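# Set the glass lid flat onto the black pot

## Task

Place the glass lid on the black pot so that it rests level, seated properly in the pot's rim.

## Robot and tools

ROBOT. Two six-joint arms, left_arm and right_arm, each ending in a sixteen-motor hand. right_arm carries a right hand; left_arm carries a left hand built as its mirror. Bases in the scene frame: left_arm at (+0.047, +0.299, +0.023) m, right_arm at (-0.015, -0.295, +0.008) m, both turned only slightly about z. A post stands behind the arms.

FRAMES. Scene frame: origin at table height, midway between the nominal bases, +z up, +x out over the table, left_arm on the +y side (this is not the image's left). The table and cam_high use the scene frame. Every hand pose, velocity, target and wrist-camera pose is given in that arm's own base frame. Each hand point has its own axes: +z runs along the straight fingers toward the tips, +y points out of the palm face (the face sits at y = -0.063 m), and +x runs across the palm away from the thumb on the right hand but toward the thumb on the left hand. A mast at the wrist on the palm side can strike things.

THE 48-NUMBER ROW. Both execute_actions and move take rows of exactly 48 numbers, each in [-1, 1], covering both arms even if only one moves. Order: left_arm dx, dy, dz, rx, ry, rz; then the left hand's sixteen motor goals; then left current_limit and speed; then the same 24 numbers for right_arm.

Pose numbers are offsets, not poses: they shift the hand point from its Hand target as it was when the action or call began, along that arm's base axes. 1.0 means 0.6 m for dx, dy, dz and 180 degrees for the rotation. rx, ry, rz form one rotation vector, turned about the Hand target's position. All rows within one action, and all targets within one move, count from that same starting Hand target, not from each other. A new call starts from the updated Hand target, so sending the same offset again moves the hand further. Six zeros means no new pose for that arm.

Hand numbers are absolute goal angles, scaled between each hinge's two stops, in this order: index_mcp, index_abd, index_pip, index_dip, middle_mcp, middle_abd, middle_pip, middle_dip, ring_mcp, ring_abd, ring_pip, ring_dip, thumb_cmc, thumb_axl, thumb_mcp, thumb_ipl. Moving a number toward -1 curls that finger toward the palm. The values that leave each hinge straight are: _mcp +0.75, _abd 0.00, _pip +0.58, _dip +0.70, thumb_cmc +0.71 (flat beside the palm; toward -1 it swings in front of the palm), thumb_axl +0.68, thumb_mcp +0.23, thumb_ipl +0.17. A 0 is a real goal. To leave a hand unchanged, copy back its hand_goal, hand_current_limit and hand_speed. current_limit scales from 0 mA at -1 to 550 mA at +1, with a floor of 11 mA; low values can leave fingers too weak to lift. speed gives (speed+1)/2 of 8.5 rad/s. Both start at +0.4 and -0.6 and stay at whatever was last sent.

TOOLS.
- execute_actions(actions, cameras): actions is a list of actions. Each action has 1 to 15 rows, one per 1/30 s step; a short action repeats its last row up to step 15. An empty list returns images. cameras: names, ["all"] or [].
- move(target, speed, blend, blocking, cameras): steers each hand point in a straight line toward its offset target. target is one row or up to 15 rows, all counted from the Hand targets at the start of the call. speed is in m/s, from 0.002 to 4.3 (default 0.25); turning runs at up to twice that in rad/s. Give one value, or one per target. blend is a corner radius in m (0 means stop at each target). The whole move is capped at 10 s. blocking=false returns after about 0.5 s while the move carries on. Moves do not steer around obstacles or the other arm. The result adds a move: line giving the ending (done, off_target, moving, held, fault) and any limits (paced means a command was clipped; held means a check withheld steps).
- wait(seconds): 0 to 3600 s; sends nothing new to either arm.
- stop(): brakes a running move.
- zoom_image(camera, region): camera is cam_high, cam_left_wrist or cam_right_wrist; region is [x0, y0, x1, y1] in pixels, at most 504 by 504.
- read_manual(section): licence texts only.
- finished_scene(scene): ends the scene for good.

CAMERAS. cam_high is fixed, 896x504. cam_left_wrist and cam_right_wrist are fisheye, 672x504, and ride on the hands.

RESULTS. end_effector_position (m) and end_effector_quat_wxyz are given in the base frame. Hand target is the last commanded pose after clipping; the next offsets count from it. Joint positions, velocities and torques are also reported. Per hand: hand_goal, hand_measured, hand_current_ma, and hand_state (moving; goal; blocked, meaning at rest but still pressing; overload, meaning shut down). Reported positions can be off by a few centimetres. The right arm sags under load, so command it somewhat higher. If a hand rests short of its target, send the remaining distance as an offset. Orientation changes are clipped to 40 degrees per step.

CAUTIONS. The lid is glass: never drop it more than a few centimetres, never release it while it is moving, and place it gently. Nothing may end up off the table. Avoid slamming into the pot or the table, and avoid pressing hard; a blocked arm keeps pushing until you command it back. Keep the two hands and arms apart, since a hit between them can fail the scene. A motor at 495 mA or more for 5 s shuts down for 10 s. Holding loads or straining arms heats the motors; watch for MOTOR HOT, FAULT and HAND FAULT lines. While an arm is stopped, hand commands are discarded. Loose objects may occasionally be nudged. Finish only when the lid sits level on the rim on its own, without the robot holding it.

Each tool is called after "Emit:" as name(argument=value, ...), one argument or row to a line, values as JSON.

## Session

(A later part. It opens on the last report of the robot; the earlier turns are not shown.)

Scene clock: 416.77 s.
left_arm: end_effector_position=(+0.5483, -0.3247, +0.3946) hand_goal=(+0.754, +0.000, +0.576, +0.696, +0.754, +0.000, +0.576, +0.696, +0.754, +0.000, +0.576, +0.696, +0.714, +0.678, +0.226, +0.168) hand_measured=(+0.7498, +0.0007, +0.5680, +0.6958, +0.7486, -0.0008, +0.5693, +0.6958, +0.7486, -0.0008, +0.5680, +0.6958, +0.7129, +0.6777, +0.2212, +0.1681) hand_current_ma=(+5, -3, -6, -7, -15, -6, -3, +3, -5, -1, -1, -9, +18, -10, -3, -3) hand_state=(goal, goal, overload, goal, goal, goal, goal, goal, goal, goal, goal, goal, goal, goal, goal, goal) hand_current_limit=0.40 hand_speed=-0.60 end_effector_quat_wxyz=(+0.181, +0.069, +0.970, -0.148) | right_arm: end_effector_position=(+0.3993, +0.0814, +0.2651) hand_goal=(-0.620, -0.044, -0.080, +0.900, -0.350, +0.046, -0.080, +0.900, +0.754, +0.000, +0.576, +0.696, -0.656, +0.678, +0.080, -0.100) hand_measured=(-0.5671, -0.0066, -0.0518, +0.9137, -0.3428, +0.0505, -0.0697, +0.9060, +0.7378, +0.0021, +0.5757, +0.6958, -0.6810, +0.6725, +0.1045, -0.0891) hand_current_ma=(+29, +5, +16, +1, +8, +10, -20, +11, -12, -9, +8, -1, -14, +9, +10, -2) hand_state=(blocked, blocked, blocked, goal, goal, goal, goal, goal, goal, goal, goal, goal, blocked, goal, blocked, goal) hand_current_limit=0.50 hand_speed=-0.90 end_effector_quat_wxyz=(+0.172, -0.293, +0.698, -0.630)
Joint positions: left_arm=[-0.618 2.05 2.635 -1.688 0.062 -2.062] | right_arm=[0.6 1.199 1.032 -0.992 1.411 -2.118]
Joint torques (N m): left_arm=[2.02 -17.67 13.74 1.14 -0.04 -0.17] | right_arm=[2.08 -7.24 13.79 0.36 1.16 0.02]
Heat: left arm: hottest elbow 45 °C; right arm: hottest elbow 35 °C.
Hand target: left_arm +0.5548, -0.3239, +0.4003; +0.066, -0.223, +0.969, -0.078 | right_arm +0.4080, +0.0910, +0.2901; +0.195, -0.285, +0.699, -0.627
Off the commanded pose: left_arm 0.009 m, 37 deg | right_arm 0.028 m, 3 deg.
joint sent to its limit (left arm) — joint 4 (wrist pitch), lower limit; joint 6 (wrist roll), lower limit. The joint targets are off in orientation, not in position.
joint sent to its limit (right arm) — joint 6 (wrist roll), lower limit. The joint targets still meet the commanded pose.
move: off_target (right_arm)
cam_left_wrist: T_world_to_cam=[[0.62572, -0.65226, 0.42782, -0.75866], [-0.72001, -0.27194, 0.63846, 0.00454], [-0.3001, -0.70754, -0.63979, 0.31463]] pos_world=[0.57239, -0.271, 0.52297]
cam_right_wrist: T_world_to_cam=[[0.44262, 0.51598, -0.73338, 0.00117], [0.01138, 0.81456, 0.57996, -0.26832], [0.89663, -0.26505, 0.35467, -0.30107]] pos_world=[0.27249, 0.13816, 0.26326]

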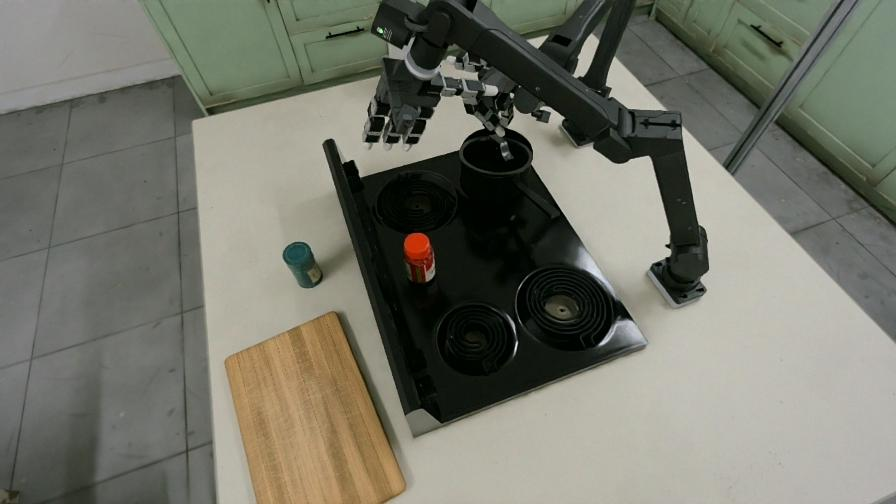

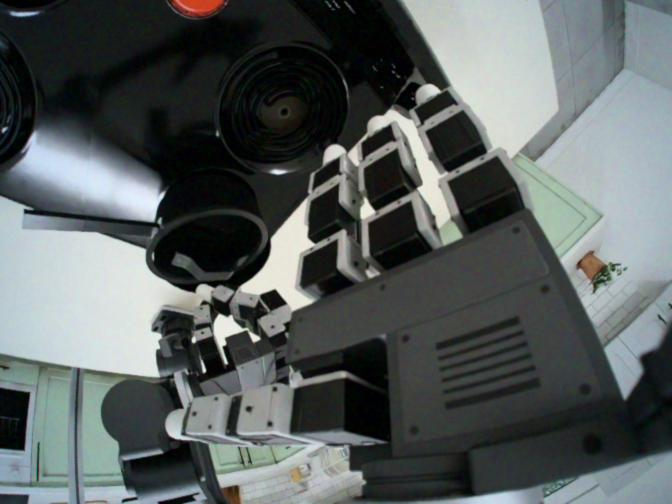

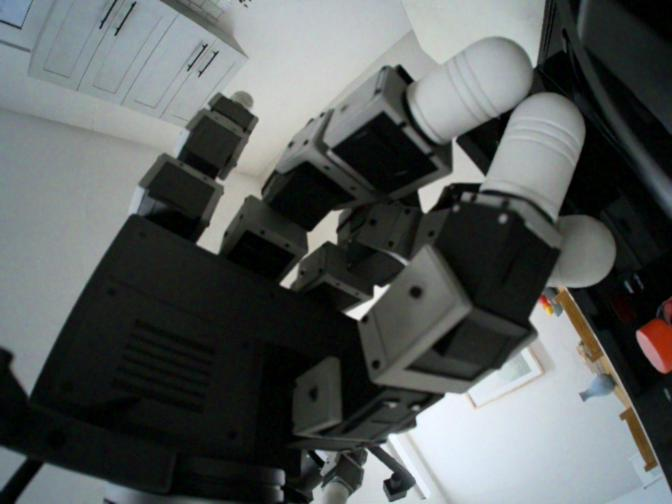

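Emit:
move(
  target=[-0.12,-0.05,0,0,0,0,0.754,0,0.576,0.696,0.754,0,0.576,0.696,0.754,0,0.576,0.696,0.714,0.678,0.226,0.168,0.4,-0.6,0.0,0.1,0.14,0,0,0,-0.068,-0.045,-0.08,0.986,-0.068,0.045,-0.08,0.986,0.754,0,0.576,0.696,-0.657,0.678,0.449,-0.10,0.2,-0.9],
  speed=0.08,
  cameras=["all"],
)

Emit:
zoom_image(
  camera="cam_left_wrist",
  region=[150, 135, 350, 285],
)

Emit:
zoom_image(
  camera="cam_high",
  region=[454, 110, 544, 190],
)

Scene clock: 422.60 s.
left_arm: end_effector_position=(+0.4928, -0.3516, +0.3933) hand_goal=(+0.754, +0.000, +0.576, +0.696, +0.754, +0.000, +0.576, +0.696, +0.754, +0.000, +0.576, +0.696, +0.714, +0.678, +0.226, +0.168) hand_measured=(+0.7498, +0.0007, +0.5680, +0.6958, +0.7498, +0.0007, +0.5680, +0.6958, +0.7486, -0.0008, +0.5667, +0.6958, +0.7129, +0.6777, +0.2203, +0.1681) hand_current_ma=(+0, -7, -6, -13, -12, -8, -2, +0, -5, -10, +2, -9, -4, -5, -3, +16) hand_state=(goal, goal, overload, goal, goal, goal, goal, goal, goal, goal, goal, goal, goal, goal, goal, goal) hand_current_limit=0.40 hand_speed=-0.60 end_effector_quat_wxyz=(+0.145, +0.111, +0.972, -0.151) | right_arm: end_effector_position=(+0.4024, +0.1352, +0.3498) hand_goal=(-0.068, -0.044, -0.080, +0.986, -0.068, +0.046, -0.080, +0.986, +0.754, +0.000, +0.576, +0.696, -0.656, +0.678, +0.450, -0.100) hand_measured=(-0.0823, -0.0345, -0.0723, +0.9812, -0.0835, +0.0549, -0.0723, +0.9825, +0.7366, +0.0021, +0.5757, +0.6958, -0.6559, +0.6735, +0.4429, -0.0968) hand_current_ma=(+0, -6, -9, +3, +12, +9, -10, +13, -16, -7, +17, +8, -13, +9, -10, -7) hand_state=(goal, goal, goal, goal, goal, goal, goal, goal, goal, goal, goal, goal, goal, goal, goal, goal) hand_current_limit=0.20 hand_speed=-0.90 end_effector_quat_wxyz=(+0.190, -0.300, +0.695, -0.625)
Joint positions: left_arm=[-0.699 1.957 2.487 -1.688 0.089 -2.062] | right_arm=[0.71 1.346 1.399 -1.671 1.424 -1.636]
Joint torques (N m): left_arm=[0.38 -19.31 9.59 1.01 0.25 -0.17] | right_arm=[1.44 -8.59 8.84 0.06 1.17 0.07]
Heat: left arm: hottest elbow 44 °C; right arm: hottest elbow 36 °C.
Hand target: left_arm +0.4846, -0.3531, +0.4003; +0.069, -0.216, +0.971, -0.080 (not the last commanded pose) | right_arm +0.4023, +0.1347, +0.3494; +0.189, -0.300, +0.695, -0.625 (not the last commanded pose)
Off the commanded pose: left_arm 0.012 m, 40 deg | right_arm 0.030 m, 2 deg.
joint sent to its limit (left arm) — joint 4 (wrist pitch), lower limit; joint 6 (wrist roll), lower limit.
move: held (right_arm; a check stopped the path), off_target (left_arm; braked when a check withheld steps of right_arm); limits=held
pose unreachable (right arm): on one or more control steps of this call, first in action 0 (counted from 0), this arm could not follow its commanded pose, so it was not sent that pose on those steps. It may still have moved: this result reports where it is.
cause: moving toward the commanded pose would bring a part of the arm too close to another arm (a part of this arm just beyond joint 4 (wrist pitch) and a part of the left arm just beyond its joint 3 (elbow), 31 mm apart when this arm was first held).
cam_left_wrist: T_world_to_cam=[[0.5857, -0.71456, 0.38256, -0.72531], [-0.70452, -0.21546, 0.67618, -0.04444], [-0.40075, -0.66556, -0.62962, 0.33843]] pos_world=[0.52913, -0.30261, 0.52061]
cam_right_wrist: T_world_to_cam=[[0.4342, 0.53999, -0.72103, 0.03001], [-0.02528, 0.80741, 0.58945, -0.34892], [0.90046, -0.23771, 0.36423, -0.32824]] pos_world=[0.27371, 0.18749, 0.34686]

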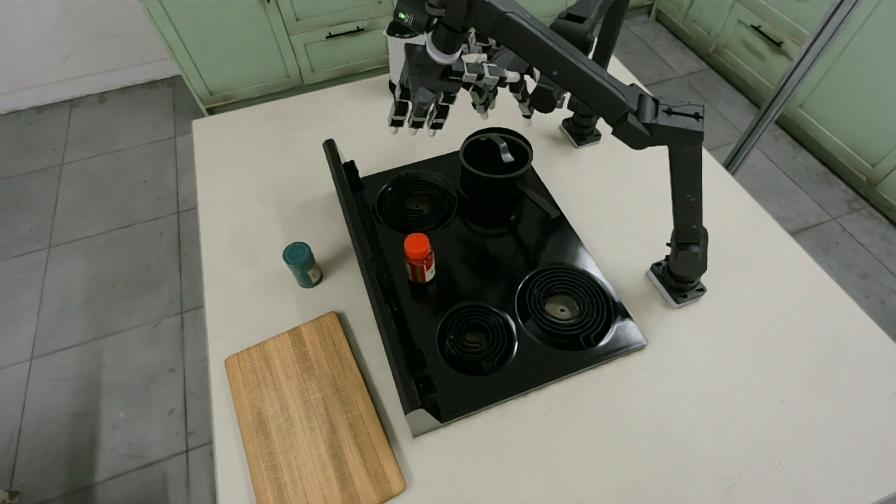

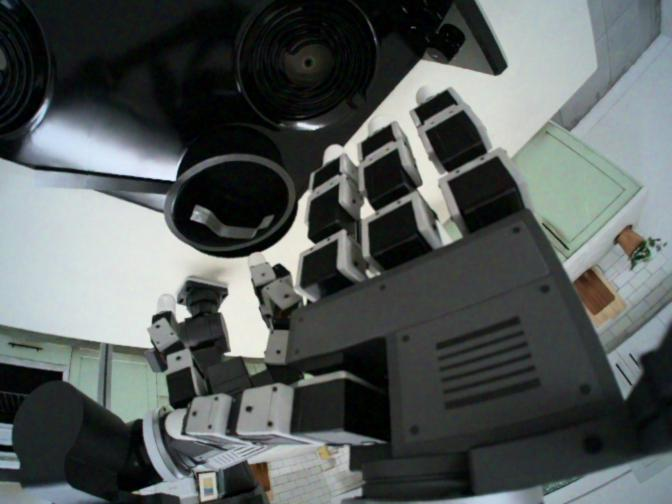

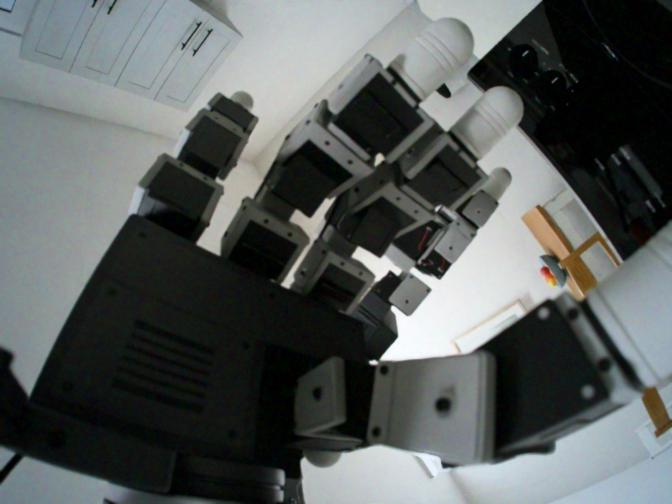

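Scaled by 2.520 from the camera's image (finer frame: 960x720).

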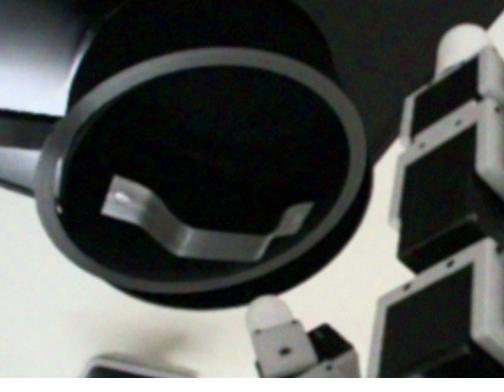

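Scaled by 5.600.

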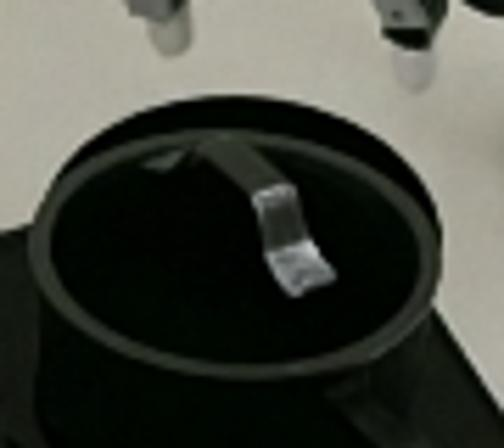

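Emit:
zoom_image(
  camera="cam_left_wrist",
  region=[155, 145, 235, 205],
)

Emit:
zoom_image(
  camera="cam_left_wrist",
  region=[225, 145, 305, 205],
)

Emit:
zoom_image(
  camera="cam_left_wrist",
  region=[155, 200, 235, 260],
)

Emit:
zoom_image(
  camera="cam_left_wrist",
  region=[225, 200, 305, 260],
)

Scaled by 6.300 from the camera's image (finer frame: 960x720).

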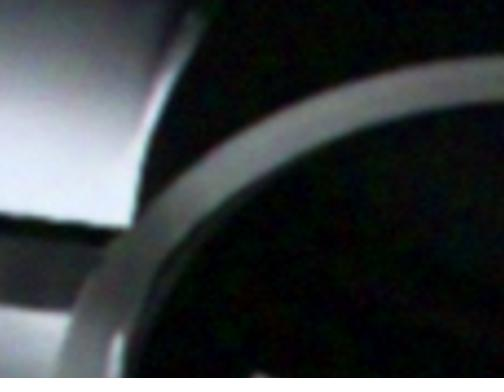

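Scaled by 6.300 from the camera's image (finer frame: 960x720).

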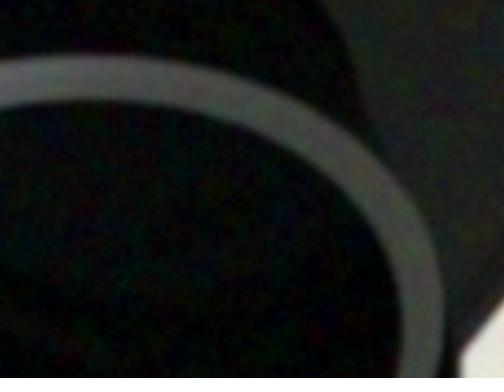

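Scaled by 6.300 from the camera's image (finer frame: 960x720).

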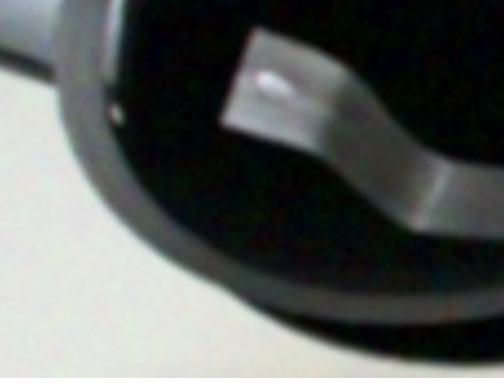

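Scaled by 6.300 from the camera's image (finer frame: 960x720).

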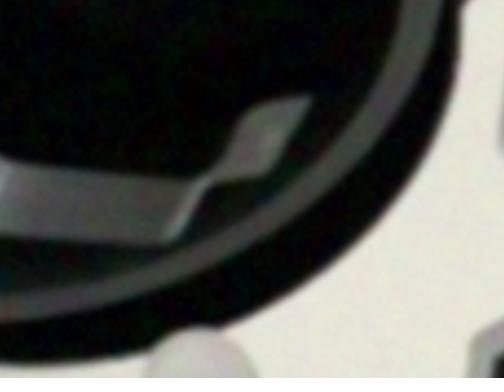

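Emit:
move(
  target=[0,0,0,0,0,0,0.754,0,0.576,0.696,0.754,0,0.576,0.696,0.754,0,0.576,0.696,0.714,0.678,0.226,0.168,0.4,-0.6,-0.06,-0.42,0.03,0,0,-0.14,-0.068,-0.045,-0.08,0.986,-0.068,0.045,-0.08,0.986,0.754,0,0.576,0.696,-0.657,0.678,0.449,-0.10,0.2,-0.9],
  speed=0.12,
  cameras=["all"],
)

Emit:
zoom_image(
  camera="cam_left_wrist",
  region=[150, 135, 350, 285],
)

Scene clock: 428.33 s.
left_arm: end_effector_position=(+0.4927, -0.3517, +0.3931) hand_goal=(+0.754, +0.000, +0.576, +0.696, +0.754, +0.000, +0.576, +0.696, +0.754, +0.000, +0.576, +0.696, +0.714, +0.678, +0.226, +0.168) hand_measured=(+0.7498, +0.0007, +0.5680, +0.6958, +0.7498, +0.0007, +0.5693, +0.6958, +0.7486, -0.0008, +0.5680, +0.6958, +0.7129, +0.6777, +0.2203, +0.1672) hand_current_ma=(+11, +9, -6, -6, -19, -10, -11, +12, -9, +0, -5, -10, +2, -6, -7, -1) hand_state=(goal, goal, overload, goal, goal, goal, goal, goal, goal, goal, goal, goal, goal, goal, goal, goal) hand_current_limit=0.40 hand_speed=-0.60 end_effector_quat_wxyz=(+0.145, +0.111, +0.972, -0.151) | right_arm: end_effector_position=(+0.4022, +0.1198, +0.3477) hand_goal=(-0.068, -0.044, -0.080, +0.986, -0.068, +0.046, -0.080, +0.986, +0.754, +0.000, +0.576, +0.696, -0.656, +0.678, +0.450, -0.100) hand_measured=(-0.0799, -0.0345, -0.0723, +0.9812, -0.0811, +0.0534, -0.0723, +0.9825, +0.7378, +0.0021, +0.5757, +0.6958, -0.6559, +0.6735, +0.4419, -0.1034) hand_current_ma=(+10, -4, +1, +0, +9, -3, -7, +12, -5, -8, +11, +5, -5, +4, +0, +0) hand_state=(goal, goal, goal, goal, goal, goal, goal, goal, goal, goal, goal, goal, goal, goal, goal, goal) hand_current_limit=0.20 hand_speed=-0.90 end_effector_quat_wxyz=(+0.179, -0.291, +0.699, -0.629)
Joint positions: left_arm=[-0.699 1.957 2.487 -1.688 0.09 -2.062] | right_arm=[0.68 1.334 1.382 -1.671 1.424 -1.636]
Joint torques (N m): left_arm=[0.38 -19.25 9.66 1.03 0.23 -0.18] | right_arm=[2.61 -8.12 9.33 0.08 1.16 0.07]
Heat: left arm: hottest elbow 44 °C; right arm: hottest elbow 36 °C.
Hand target: left_arm +0.4846, -0.3531, +0.4004; +0.069, -0.216, +0.971, -0.080 | right_arm +0.4021, +0.1266, +0.3480; +0.183, -0.296, +0.697, -0.627 (not the last commanded pose)
Off the commanded pose: left_arm 0.011 m, 40 deg | right_arm 0.241 m, 24 deg.
joint sent to its limit (left arm) — joint 4 (wrist pitch), lower limit; joint 6 (wrist roll), lower limit. The joint targets are off in orientation, not in position.
move: held (right_arm; a check stopped the path); limits=held
pose unreachable (right arm): on one or more control steps of this call, first in action 0 (counted from 0), this arm could not follow its commanded pose, so it was not sent that pose on those steps. It may still have moved: this result reports where it is.
cause: moving toward the commanded pose would bring a part of the arm too close to another arm (a part of this arm just beyond joint 4 (wrist pitch) and a part of the left arm just beyond its joint 6 (wrist roll), along the way the arms are being sent, or toward where that arm still pushes).
cam_left_wrist: T_world_to_cam=[[0.58575, -0.71463, 0.38236, -0.72521], [-0.70395, -0.21477, 0.677, -0.04477], [-0.40168, -0.66571, -0.62887, 0.33823]] pos_world=[0.52913, -0.30271, 0.52031]
cam_right_wrist: T_world_to_cam=[[0.44742, 0.52432, -0.7245, 0.03465], [0.00086, 0.80986, 0.58663, -0.34517], [0.89432, -0.2631, 0.3619, -0.3246]] pos_world=[0.2751, 0.17597, 0.34506]

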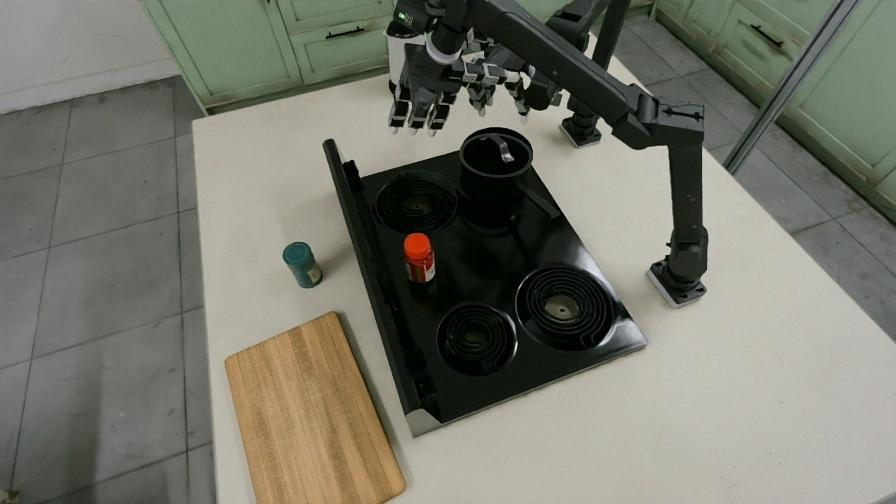

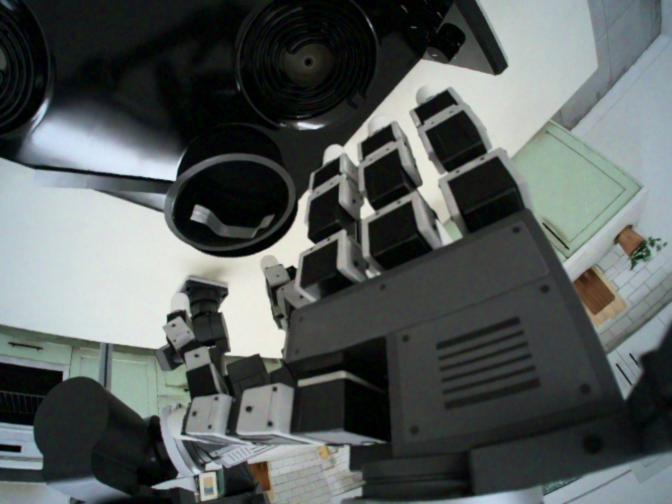

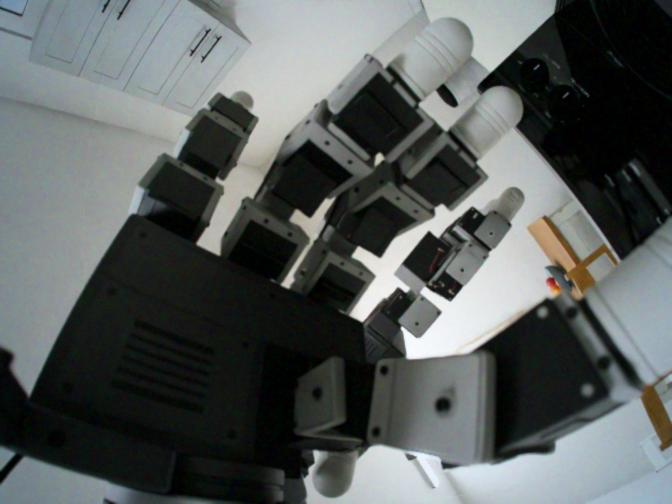

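Scaled by 2.520 from the camera's image (finer frame: 960x720).

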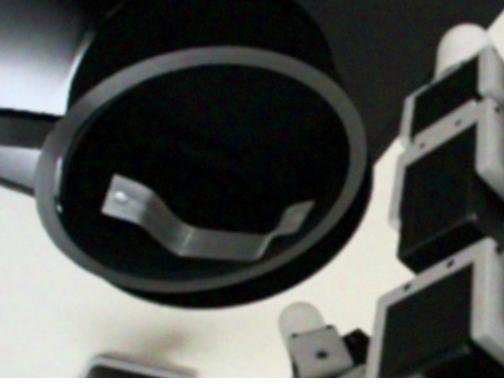

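Emit:
move(
  target=[0.05,0.45,0.05,0,0,0,0.754,0,0.576,0.696,0.754,0,0.576,0.696,0.754,0,0.576,0.696,0.714,0.678,0.226,0.168,0.4,-0.6,0,0,0,0,0,0,-0.068,-0.045,-0.08,0.986,-0.068,0.045,-0.08,0.986,0.754,0,0.576,0.696,-0.657,0.678,0.449,-0.10,0.2,-0.9],
  speed=0.15,
  cameras=["cam_high"],
)

Scene clock: 430.03 s.
left_arm: end_effector_position=(+0.4884, -0.3341, +0.3953) hand_goal=(+0.754, +0.000, +0.576, +0.696, +0.754, +0.000, +0.576, +0.696, +0.754, +0.000, +0.576, +0.696, +0.714, +0.678, +0.226, +0.168) hand_measured=(+0.7498, +0.0007, +0.5667, +0.6958, +0.7486, -0.0008, +0.5680, +0.6958, +0.7498, +0.0007, +0.5680, +0.6958, +0.7129, +0.6777, +0.2203, +0.1681) hand_current_ma=(+13, -5, -7, +2, -18, -6, +3, +7, -1, -4, -4, -6, +8, -10, -7, +12) hand_state=(goal, goal, overload, goal, goal, goal, goal, goal, goal, goal, goal, goal, goal, goal, goal, goal) hand_current_limit=0.40 hand_speed=-0.60 end_effector_quat_wxyz=(+0.139, +0.101, +0.974, -0.149) | right_arm: end_effector_position=(+0.4021, +0.1203, +0.3477) hand_goal=(-0.068, -0.044, -0.080, +0.986, -0.068, +0.046, -0.080, +0.986, +0.754, +0.000, +0.576, +0.696, -0.656, +0.678, +0.450, -0.100) hand_measured=(-0.0799, -0.0345, -0.0736, +0.9812, -0.0811, +0.0534, -0.0736, +0.9825, +0.7378, +0.0021, +0.5757, +0.6958, -0.6559, +0.6735, +0.4419, -0.1034) hand_current_ma=(-2, -1, +0, +2, +6, +4, -8, +16, -13, -4, +3, +8, -7, +10, -2, -5) hand_state=(goal, goal, goal, goal, goal, goal, goal, goal, goal, goal, goal, goal, goal, goal, goal, goal) hand_current_limit=0.20 hand_speed=-0.90 end_effector_quat_wxyz=(+0.179, -0.291, +0.698, -0.628)
Joint positions: left_arm=[-0.679 1.918 2.434 -1.688 0.098 -2.062] | right_arm=[0.681 1.334 1.382 -1.671 1.424 -1.636]
Joint torques (N m): left_arm=[0.97 -17.03 10.52 1.2 0.12 -0.11] | right_arm=[2.43 -8.06 9.36 0.1 1.17 0.07]
Heat: left arm: hottest elbow 43 °C; right arm: hottest elbow 36 °C.
Hand target: left_arm +0.4880, -0.3399, +0.3926; +0.137, +0.105, +0.974, -0.149 (not the last commanded pose) | right_arm +0.4021, +0.1266, +0.3480; +0.183, -0.296, +0.697, -0.627
Off the commanded pose: left_arm 0.255 m, 38 deg | right_arm 0.006 m, 1 deg.
move: held (left_arm; a check stopped the path); limits=held
pose unreachable (left arm): on one or more control steps of this call, first in action 0 (counted from 0), this arm could not follow its commanded pose, so it was not sent that pose on those steps. It may still have moved: this result reports where it is.
cause: moving toward the commanded pose would bring a part of the arm too close to another arm (a part of this arm just beyond joint 6 (wrist roll) and a part of the right arm just beyond its joint 4 (wrist pitch), where that arm would come to rest).

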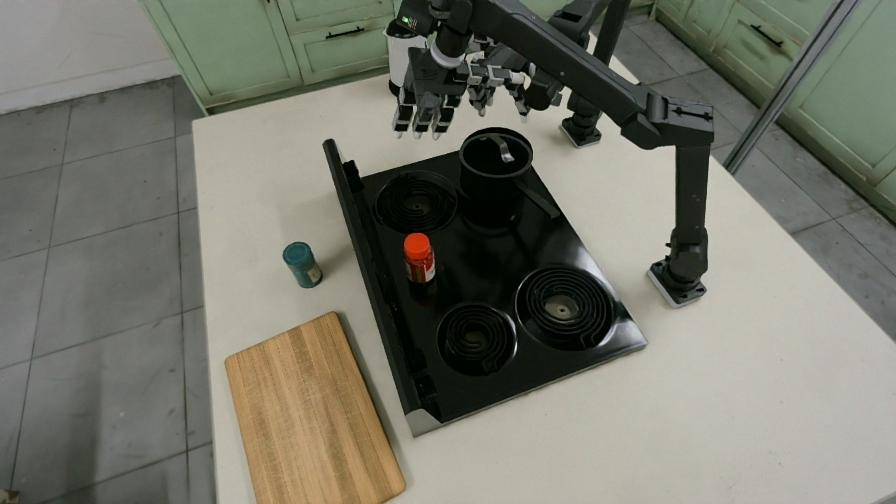

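Emit:
move(
  target=[0.15,0.0,0.02,0,0,0,0.754,0,0.576,0.696,0.754,0,0.576,0.696,0.754,0,0.576,0.696,0.714,0.678,0.226,0.168,0.4,-0.6,0,0,0,0,0,0,-0.068,-0.045,-0.08,0.986,-0.068,0.045,-0.08,0.986,0.754,0,0.576,0.696,-0.657,0.678,0.449,-0.10,0.2,-0.9],
  speed=0.15,
  cameras=["cam_high"],
)

Scene clock: 432.10 s.
left_arm: end_effector_position=(+0.5736, -0.3358, +0.3987) hand_goal=(+0.754, +0.000, +0.576, +0.696, +0.754, +0.000, +0.576, +0.696, +0.754, +0.000, +0.576, +0.696, +0.714, +0.678, +0.226, +0.168) hand_measured=(+0.7486, +0.0007, +0.5680, +0.6958, +0.7498, +0.0007, +0.5680, +0.6958, +0.7486, -0.0008, +0.5680, +0.6958, +0.7117, +0.6767, +0.2203, +0.1681) hand_current_ma=(+3, +5, -13, +0, -16, -4, -4, +6, -4, -10, -7, -4, +5, +6, -3, +8) hand_state=(goal, goal, overload, goal, goal, goal, goal, goal, goal, goal, goal, goal, goal, goal, goal, goal) hand_current_limit=0.40 hand_speed=-0.60 end_effector_quat_wxyz=(+0.198, +0.109, +0.958, -0.174) | right_arm: end_effector_position=(+0.4021, +0.1203, +0.3477) hand_goal=(-0.068, -0.044, -0.080, +0.986, -0.068, +0.046, -0.080, +0.986, +0.754, +0.000, +0.576, +0.696, -0.656, +0.678, +0.450, -0.100) hand_measured=(-0.0799, -0.0345, -0.0736, +0.9812, -0.0811, +0.0534, -0.0736, +0.9825, +0.7378, +0.0021, +0.5757, +0.6958, -0.6559, +0.6735, +0.4429, -0.1034) hand_current_ma=(-6, +2, +1, -1, +6, +5, -7, -2, -8, -9, -2, +11, -7, +10, -4, -7) hand_state=(goal, goal, goal, goal, goal, goal, goal, goal, goal, goal, goal, goal, goal, goal, goal, goal) hand_current_limit=0.20 hand_speed=-0.90 end_effector_quat_wxyz=(+0.179, -0.291, +0.698, -0.628)
Joint positions: left_arm=[-0.602 2.118 2.757 -1.688 0.116 -1.978] | right_arm=[0.681 1.334 1.382 -1.671 1.424 -1.636]
Joint torques (N m): left_arm=[1.03 -18.26 13.44 1.29 0.21 -0.03] | right_arm=[2.49 -8.06 9.39 0.1 1.17 0.07]
Heat: left arm: hottest elbow 43 °C; right arm: hottest elbow 36 °C.
Hand target: left_arm +0.5780, -0.3400, +0.4044; +0.137, +0.105, +0.974, -0.149 | right_arm +0.4021, +0.1266, +0.3480; +0.183, -0.296, +0.697, -0.627
Off the commanded pose: left_arm 0.008 m, 8 deg | right_arm 0.006 m, 1 deg.
joint sent to its limit (left arm) — joint 4 (wrist pitch), lower limit. The joint targets are off in orientation, not in position.
move: off_target (left_arm)

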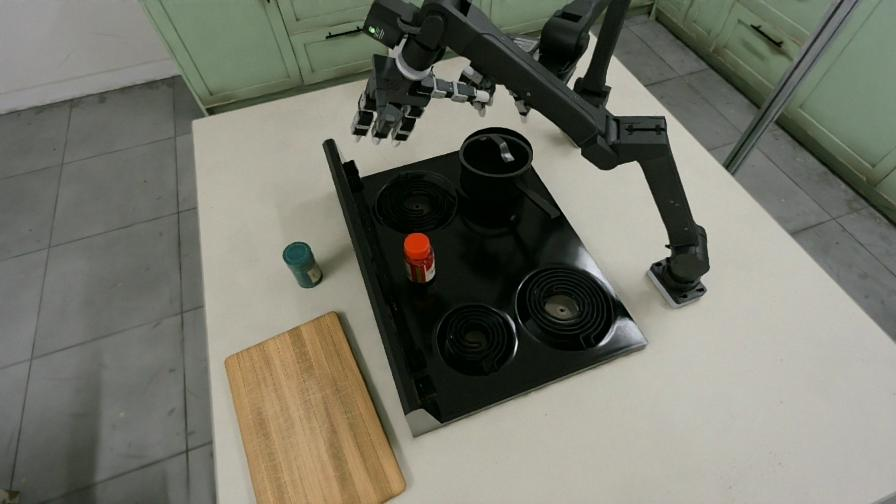

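Now left to +y, then right arm away.

Emit:
move(
  target=[0.0,0.5,0.03,0,0,0,0.754,0,0.576,0.696,0.754,0,0.576,0.696,0.754,0,0.576,0.696,0.714,0.678,0.226,0.168,0.4,-0.6,0,0,0,0,0,0,-0.068,-0.045,-0.08,0.986,-0.068,0.045,-0.08,0.986,0.754,0,0.576,0.696,-0.657,0.678,0.449,-0.10,0.2,-0.9],
  speed=0.18,
  cameras=["cam_high"],
)

Emit:
move(
  target=[0,0,0,0,0,0,0.754,0,0.576,0.696,0.754,0,0.576,0.696,0.754,0,0.576,0.696,0.714,0.678,0.226,0.168,0.4,-0.6,-0.06,-0.42,0.05,0,0,-0.14,-0.068,-0.045,-0.08,0.986,-0.068,0.045,-0.08,0.986,0.754,0,0.576,0.696,-0.657,0.678,0.449,-0.10,0.2,-0.9],
  speed=0.15,
  cameras=["all"],
)

Scene clock: 435.37 s.
left_arm: end_effector_position=(+0.5812, -0.0387, +0.4172) hand_goal=(+0.754, +0.000, +0.576, +0.696, +0.754, +0.000, +0.576, +0.696, +0.754, +0.000, +0.576, +0.696, +0.714, +0.678, +0.226, +0.168) hand_measured=(+0.7486, +0.0007, +0.5680, +0.6958, +0.7486, +0.0007, +0.5693, +0.6958, +0.7486, +0.0007, +0.5680, +0.6958, +0.7117, +0.6777, +0.2203, +0.1681) hand_current_ma=(+5, +5, -12, +1, -17, -11, +6, +5, +4, -6, -6, -6, +11, -1, -8, +6) hand_state=(goal, goal, overload, goal, goal, goal, goal, goal, goal, goal, goal, goal, goal, goal, goal, goal) hand_current_limit=0.40 hand_speed=-0.60 end_effector_quat_wxyz=(+0.181, +0.097, +0.968, -0.145) | right_arm: end_effector_position=(+0.4021, +0.1203, +0.3477) hand_goal=(-0.068, -0.044, -0.080, +0.986, -0.068, +0.046, -0.080, +0.986, +0.754, +0.000, +0.576, +0.696, -0.656, +0.678, +0.450, -0.100) hand_measured=(-0.0799, -0.0345, -0.0736, +0.9812, -0.0811, +0.0549, -0.0736, +0.9825, +0.7378, +0.0021, +0.5770, +0.6958, -0.6559, +0.6735, +0.4419, -0.1034) hand_current_ma=(-6, -3, +4, +8, +5, +12, -2, +11, -18, -4, +10, +1, -4, +11, -1, -4) hand_state=(goal, goal, goal, goal, goal, goal, goal, goal, goal, goal, goal, goal, goal, goal, goal, goal) hand_current_limit=0.20 hand_speed=-0.90 end_effector_quat_wxyz=(+0.179, -0.291, +0.698, -0.628)
Joint positions: left_arm=[-0.125 1.78 2.281 -1.688 0.278 -1.55] | right_arm=[0.681 1.334 1.382 -1.671 1.424 -1.636]
Joint torques (N m): left_arm=[1.2 -16.26 9.85 1.05 0.33 -0.02] | right_arm=[2.49 -7.94 9.36 0.09 1.17 0.07]
Heat: left arm: hottest elbow 43 °C; right arm: hottest elbow 36 °C.
Hand target: left_arm +0.5780, -0.0398, +0.4224; +0.137, +0.105, +0.974, -0.149 | right_arm +0.4021, +0.1266, +0.3480; +0.183, -0.296, +0.697, -0.627
Off the commanded pose: left_arm 0.006 m, 5 deg | right_arm 0.006 m, 1 deg.
joint sent to its limit (left arm) — joint 4 (wrist pitch), lower limit. The joint targets are off in orientation, not in position.
move: off_target (left_arm)

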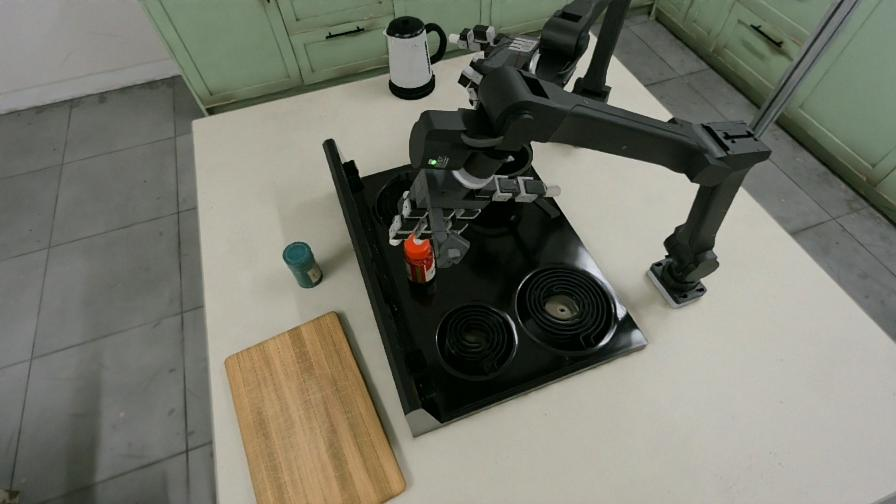

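Scene clock: 437.87 s.
left_arm: end_effector_position=(+0.5813, -0.0387, +0.4172) hand_goal=(+0.754, +0.000, +0.576, +0.696, +0.754, +0.000, +0.576, +0.696, +0.754, +0.000, +0.576, +0.696, +0.714, +0.678, +0.226, +0.168) hand_measured=(+0.7486, +0.0007, +0.5680, +0.6958, +0.7498, -0.0008, +0.5693, +0.6958, +0.7486, +0.0007, +0.5680, +0.6958, +0.7129, +0.6777, +0.2203, +0.1681) hand_current_ma=(+6, +3, -7, -4, -16, -10, -2, +2, -3, -14, -6, -2, +15, +4, -13, +3) hand_state=(goal, goal, overload, goal, goal, goal, goal, goal, goal, goal, goal, goal, goal, goal, goal, goal) hand_current_limit=0.40 hand_speed=-0.60 end_effector_quat_wxyz=(+0.181, +0.098, +0.968, -0.145) | right_arm: end_effector_position=(+0.3651, -0.1216, +0.3753) hand_goal=(-0.068, -0.044, -0.080, +0.986, -0.068, +0.046, -0.080, +0.986, +0.754, +0.000, +0.576, +0.696, -0.656, +0.678, +0.450, -0.100) hand_measured=(-0.0799, -0.0345, -0.0736, +0.9812, -0.0811, +0.0534, -0.0736, +0.9825, +0.7378, +0.0021, +0.5757, +0.6958, -0.6559, +0.6735, +0.4429, -0.1034) hand_current_ma=(-10, -16, +2, -3, +14, +8, -8, +1, +1, -11, +6, -2, -8, +8, -6, -8) hand_state=(goal, goal, goal, goal, goal, goal, goal, goal, goal, goal, goal, goal, goal, goal, goal, goal) hand_current_limit=0.20 hand_speed=-0.90 end_effector_quat_wxyz=(+0.013, -0.112, +0.751, -0.651)
Joint positions: left_arm=[-0.125 1.78 2.281 -1.688 0.278 -1.549] | right_arm=[0.101 1.129 1.27 -1.303 1.404 -2.113]
Joint torques (N m): left_arm=[1.03 -16.32 9.8 1.01 0.33 -0.04] | right_arm=[0.85 -6.12 9.78 1.16 0.98 0]
Heat: left arm: hottest elbow 43 °C; right arm: hottest elbow 36 °C.
Hand target: left_arm +0.5780, -0.0398, +0.4224; +0.137, +0.105, +0.974, -0.149 | right_arm +0.3662, -0.1254, +0.3780; +0.042, -0.136, +0.745, -0.652
Off the commanded pose: left_arm 0.006 m, 5 deg | right_arm 0.005 m, 4 deg.
joint sent to its limit (left arm) — joint 4 (wrist pitch), lower limit. The joint targets are off in orientation, not in position.
joint sent to its limit (right arm) — joint 6 (wrist roll), lower limit. The joint targets are off in orientation, not in position.
move: off_target (right_arm)
cam_left_wrist: T_world_to_cam=[[0.58414, -0.69191, 0.42431, -0.57835], [-0.74073, -0.24075, 0.62718, 0.10961], [-0.3318, -0.68067, -0.65315, 0.56636]] pos_world=[0.60695, 0.01173, 0.54657]
cam_right_wrist: T_world_to_cam=[[0.63671, 0.24712, -0.73043, 0.09723], [0.39764, 0.70637, 0.58559, -0.3228], [0.66067, -0.66331, 0.35149, -0.32434]] pos_world=[0.28074, -0.01115, 0.37405]

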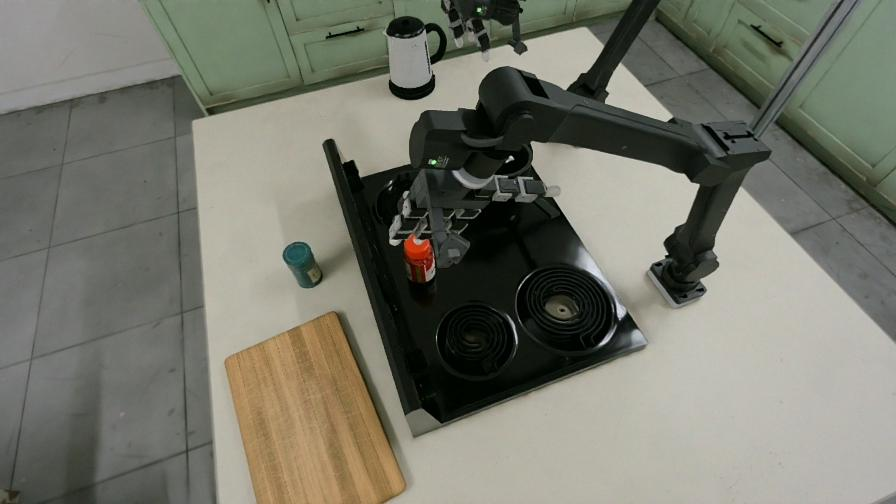

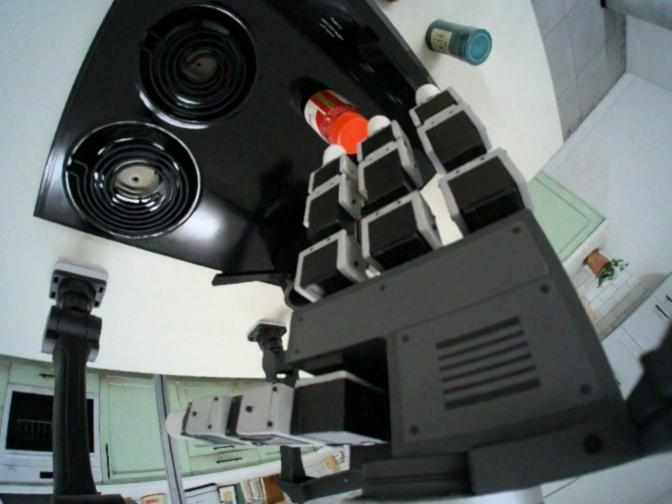

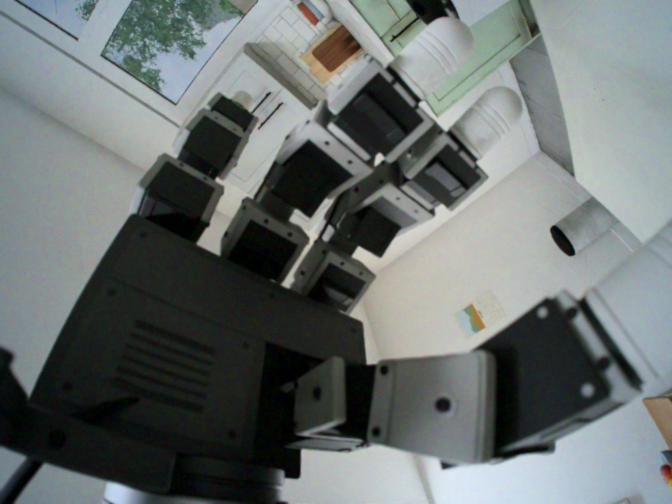

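Emit:
move(
  target=[-0.48,-0.25,-0.12,0.113,0.0642,-0.0749,0.0,0,0.576,0.696,0.754,0,0.576,0.696,0.754,0,0.576,0.696,0.714,0.678,0.226,0.168,0.4,-0.6,-0.04,-0.06,0.0,0,0,0.0,0.754,0,0.576,0.696,0.754,0,0.576,0.696,0.754,0,0.576,0.696,-0.657,0.678,0.449,-0.10,0.2,-0.7],
  speed=0.15,
  cameras=["all"],
)

Emit:
zoom_image(
  camera="cam_high",
  region=[434, 90, 564, 210],
)

Scene clock: 446.27 s.
left_arm: end_effector_position=(+0.2942, -0.1917, +0.3465) hand_goal=(+0.000, +0.000, +0.576, +0.696, +0.754, +0.000, +0.576, +0.696, +0.754, +0.000, +0.576, +0.696, +0.714, +0.678, +0.226, +0.168) hand_measured=(+0.0190, +0.0007, +0.5770, +0.6958, +0.7498, +0.0007, +0.5680, +0.6971, +0.7486, -0.0008, +0.5680, +0.6958, +0.7192, +0.6777, +0.2203, +0.1672) hand_current_ma=(+53, -7, -8, +1, -18, -20, +15, +5, +8, -11, -4, -3, +9, -4, +2, +0) hand_state=(goal, goal, overload, goal, goal, goal, goal, goal, goal, goal, goal, goal, goal, goal, goal, goal) hand_current_limit=0.40 hand_speed=-0.60 end_effector_quat_wxyz=(+0.047, +0.227, +0.972, -0.018) | right_arm: end_effector_position=(+0.3479, -0.1565, +0.3787) hand_goal=(+0.754, +0.000, +0.576, +0.696, +0.754, +0.000, +0.576, +0.696, +0.754, +0.000, +0.576, +0.696, -0.656, +0.678, +0.450, -0.100) hand_measured=(+0.7221, -0.0008, +0.5680, +0.6894, +0.7197, +0.0080, +0.5680, +0.6894, +0.7378, +0.0021, +0.5757, +0.6958, -0.6559, +0.6735, +0.4429, -0.1034) hand_current_ma=(-22, -5, -9, -7, -19, +10, -1, +11, -19, -12, +7, +15, -20, +11, -6, -2) hand_state=(blocked, goal, goal, goal, blocked, goal, goal, goal, goal, goal, goal, goal, goal, goal, goal, goal) hand_current_limit=0.20 hand_speed=-0.70 end_effector_quat_wxyz=(-0.013, -0.071, +0.758, -0.648)
Joint positions: left_arm=[-0.795 1.323 1.539 -1.688 -0.021 -1.906] | right_arm=[0 1.114 1.27 -1.303 1.394 -2.114]
Joint torques (N m): left_arm=[1.2 -9.29 9.99 0.29 -0.12 -0.17] | right_arm=[0.62 -6.77 8.68 0.83 1.07 0]
Heat: left arm: hottest elbow 42 °C; right arm: hottest elbow 36 °C.
Hand target: left_arm +0.2899, -0.1898, +0.3503; +0.000, +0.225, +0.974, +0.000 | right_arm +0.3422, -0.1613, +0.3780; +0.042, -0.136, +0.745, -0.652
Off the commanded pose: left_arm 0.006 m, 6 deg | right_arm 0.008 m, 10 deg.
joint sent to its limit (left arm) — joint 4 (wrist pitch), lower limit. The joint targets are off in orientation, not in position.
joint sent to its limit (right arm) — joint 6 (wrist roll), lower limit. The joint targets are off in orientation, not in position.
move: off_target (left_arm, right_arm)
cam_left_wrist: T_world_to_cam=[[0.43503, -0.89856, 0.05772, -0.35526], [-0.67196, -0.28132, 0.68508, -0.14355], [-0.59935, -0.33682, -0.72618, 0.49071]] pos_world=[0.3522, -0.19433, 0.4752]
cam_right_wrist: T_world_to_cam=[[0.66773, 0.19149, -0.71935, 0.09556], [0.45547, 0.65925, 0.59828, -0.32561], [0.58879, -0.72713, 0.35299, -0.32297]] pos_world=[0.27466, -0.03848, 0.37755]

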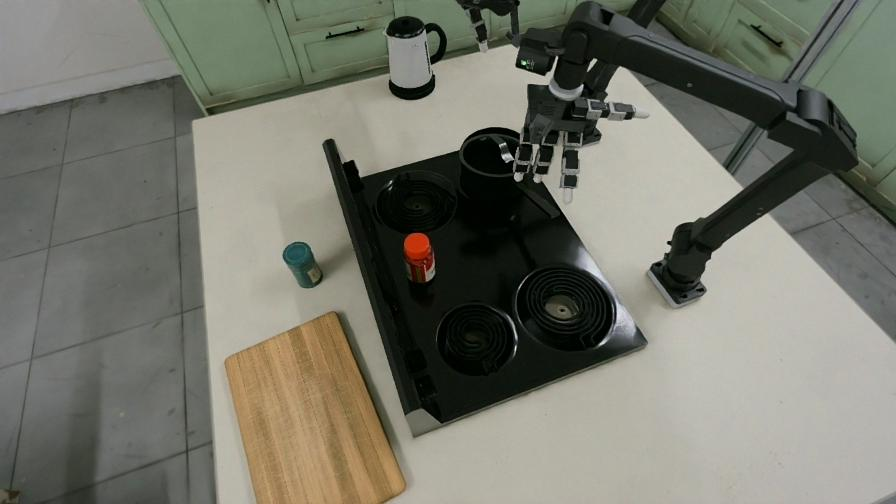

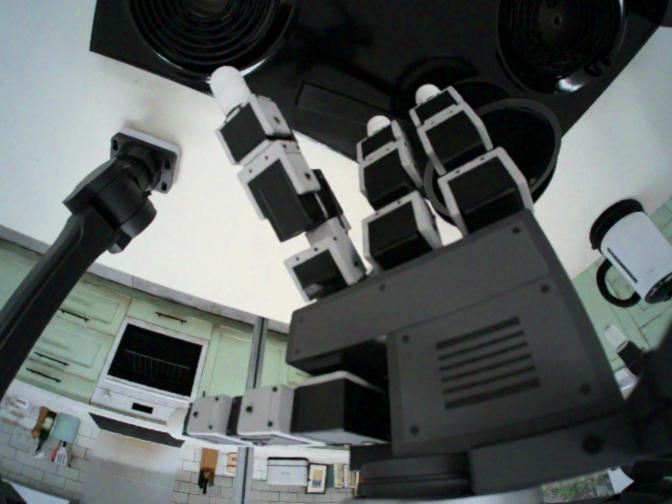

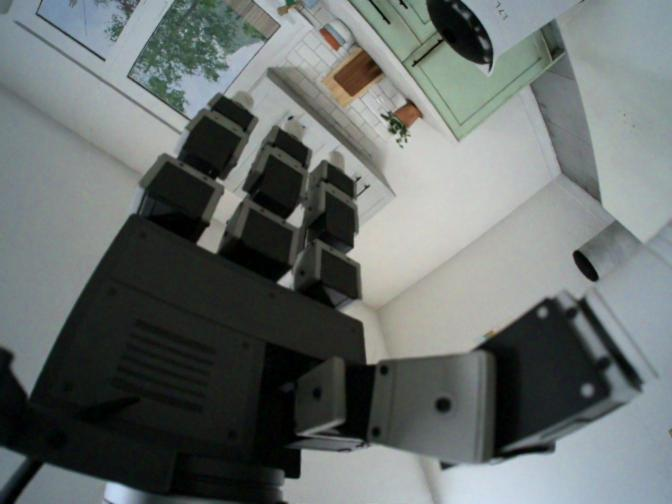

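Scaled by 3.877.

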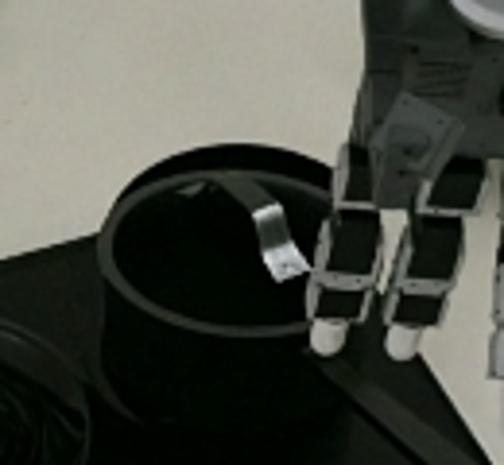

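Emit:
move(
  target=[0.089,-0.1187,-0.083,0,0,0,0.0,0,0.576,0.696,0.754,0,0.576,0.696,0.754,0,0.576,0.696,0.714,0.678,0.226,0.168,0.8,-0.6,0,0,0.0,0,0,0.0,0.754,0,0.576,0.696,0.754,0,0.576,0.696,0.754,0,0.576,0.696,-0.657,0.678,0.449,-0.10,0.2,-0.7],
  speed=0.08,
  cameras=["cam_high","cam_left_wrist"],
)

Emit:
zoom_image(
  camera="cam_high",
  region=[434, 90, 564, 210],
)

Scene clock: 451.60 s.
left_arm: end_effector_position=(+0.3380, -0.2489, +0.2899) hand_goal=(+0.000, +0.000, +0.576, +0.696, +0.754, +0.000, +0.576, +0.696, +0.754, +0.000, +0.576, +0.696, +0.714, +0.678, +0.226, +0.168) hand_measured=(+0.0190, -0.0096, +0.5770, +0.6958, +0.7486, -0.0125, +0.5693, +0.6971, +0.7486, -0.0096, +0.5680, +0.6958, +0.7192, +0.6777, +0.2203, +0.1672) hand_current_ma=(+49, -12, -10, -8, -25, -18, -3, +9, -4, -21, -10, -8, +17, -2, -12, +9) hand_state=(goal, goal, overload, goal, goal, goal, goal, goal, goal, goal, goal, goal, goal, goal, goal, goal) hand_current_limit=0.80 hand_speed=-0.60 end_effector_quat_wxyz=(-0.015, +0.225, +0.974, +0.012) | right_arm: end_effector_position=(+0.3479, -0.1565, +0.3787) hand_goal=(+0.754, +0.000, +0.576, +0.696, +0.754, +0.000, +0.576, +0.696, +0.754, +0.000, +0.576, +0.696, -0.656, +0.678, +0.450, -0.100) hand_measured=(+0.7221, -0.0008, +0.5680, +0.6894, +0.7197, +0.0065, +0.5667, +0.6894, +0.7378, +0.0021, +0.5757, +0.6958, -0.6547, +0.6735, +0.4429, -0.1034) hand_current_ma=(-18, -2, +2, -2, -7, -2, -10, +1, -13, -18, +9, +7, -10, +10, -3, -6) hand_state=(blocked, goal, goal, goal, blocked, goal, goal, goal, goal, goal, goal, goal, goal, goal, goal, goal) hand_current_limit=0.20 hand_speed=-0.70 end_effector_quat_wxyz=(-0.013, -0.071, +0.758, -0.648)
Joint positions: left_arm=[-0.807 1.579 1.648 -1.679 -0.002 -1.923] | right_arm=[0 1.114 1.27 -1.303 1.394 -2.114]
Joint torques (N m): left_arm=[0.79 -11.75 14.11 0.21 0.03 -0.16] | right_arm=[0.73 -6.83 8.65 0.85 1.07 0]
Heat: left arm: hottest elbow 42 °C; right arm: hottest elbow 35 °C.
Hand target: left_arm +0.3433, -0.2610, +0.3006; +0.000, +0.225, +0.974, +0.000 | right_arm +0.3422, -0.1613, +0.3780; +0.042, -0.136, +0.745, -0.652
Off the commanded pose: left_arm 0.017 m, 2 deg | right_arm 0.007 m, 10 deg.
joint sent to its limit (right arm) — joint 6 (wrist roll), lower limit. The joint targets are off in orientation, not in position.
move: off_target (left_arm)
cam_left_wrist: T_world_to_cam=[[0.43953, -0.89575, -0.06673, -0.38713], [-0.59312, -0.34522, 0.72735, -0.14629], [-0.67456, -0.28011, -0.68302, 0.48361]] pos_world=[0.40961, -0.26181, 0.41088]

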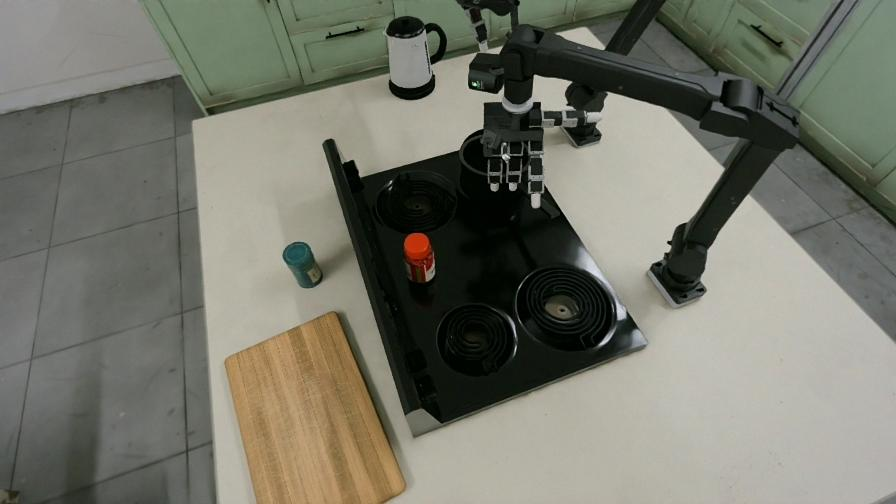

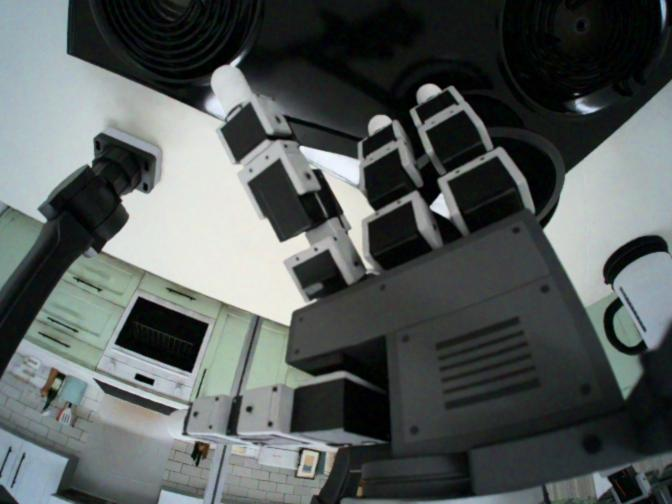

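Scaled by 3.877.

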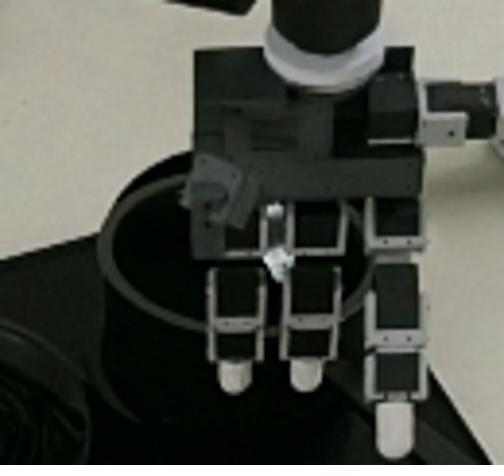

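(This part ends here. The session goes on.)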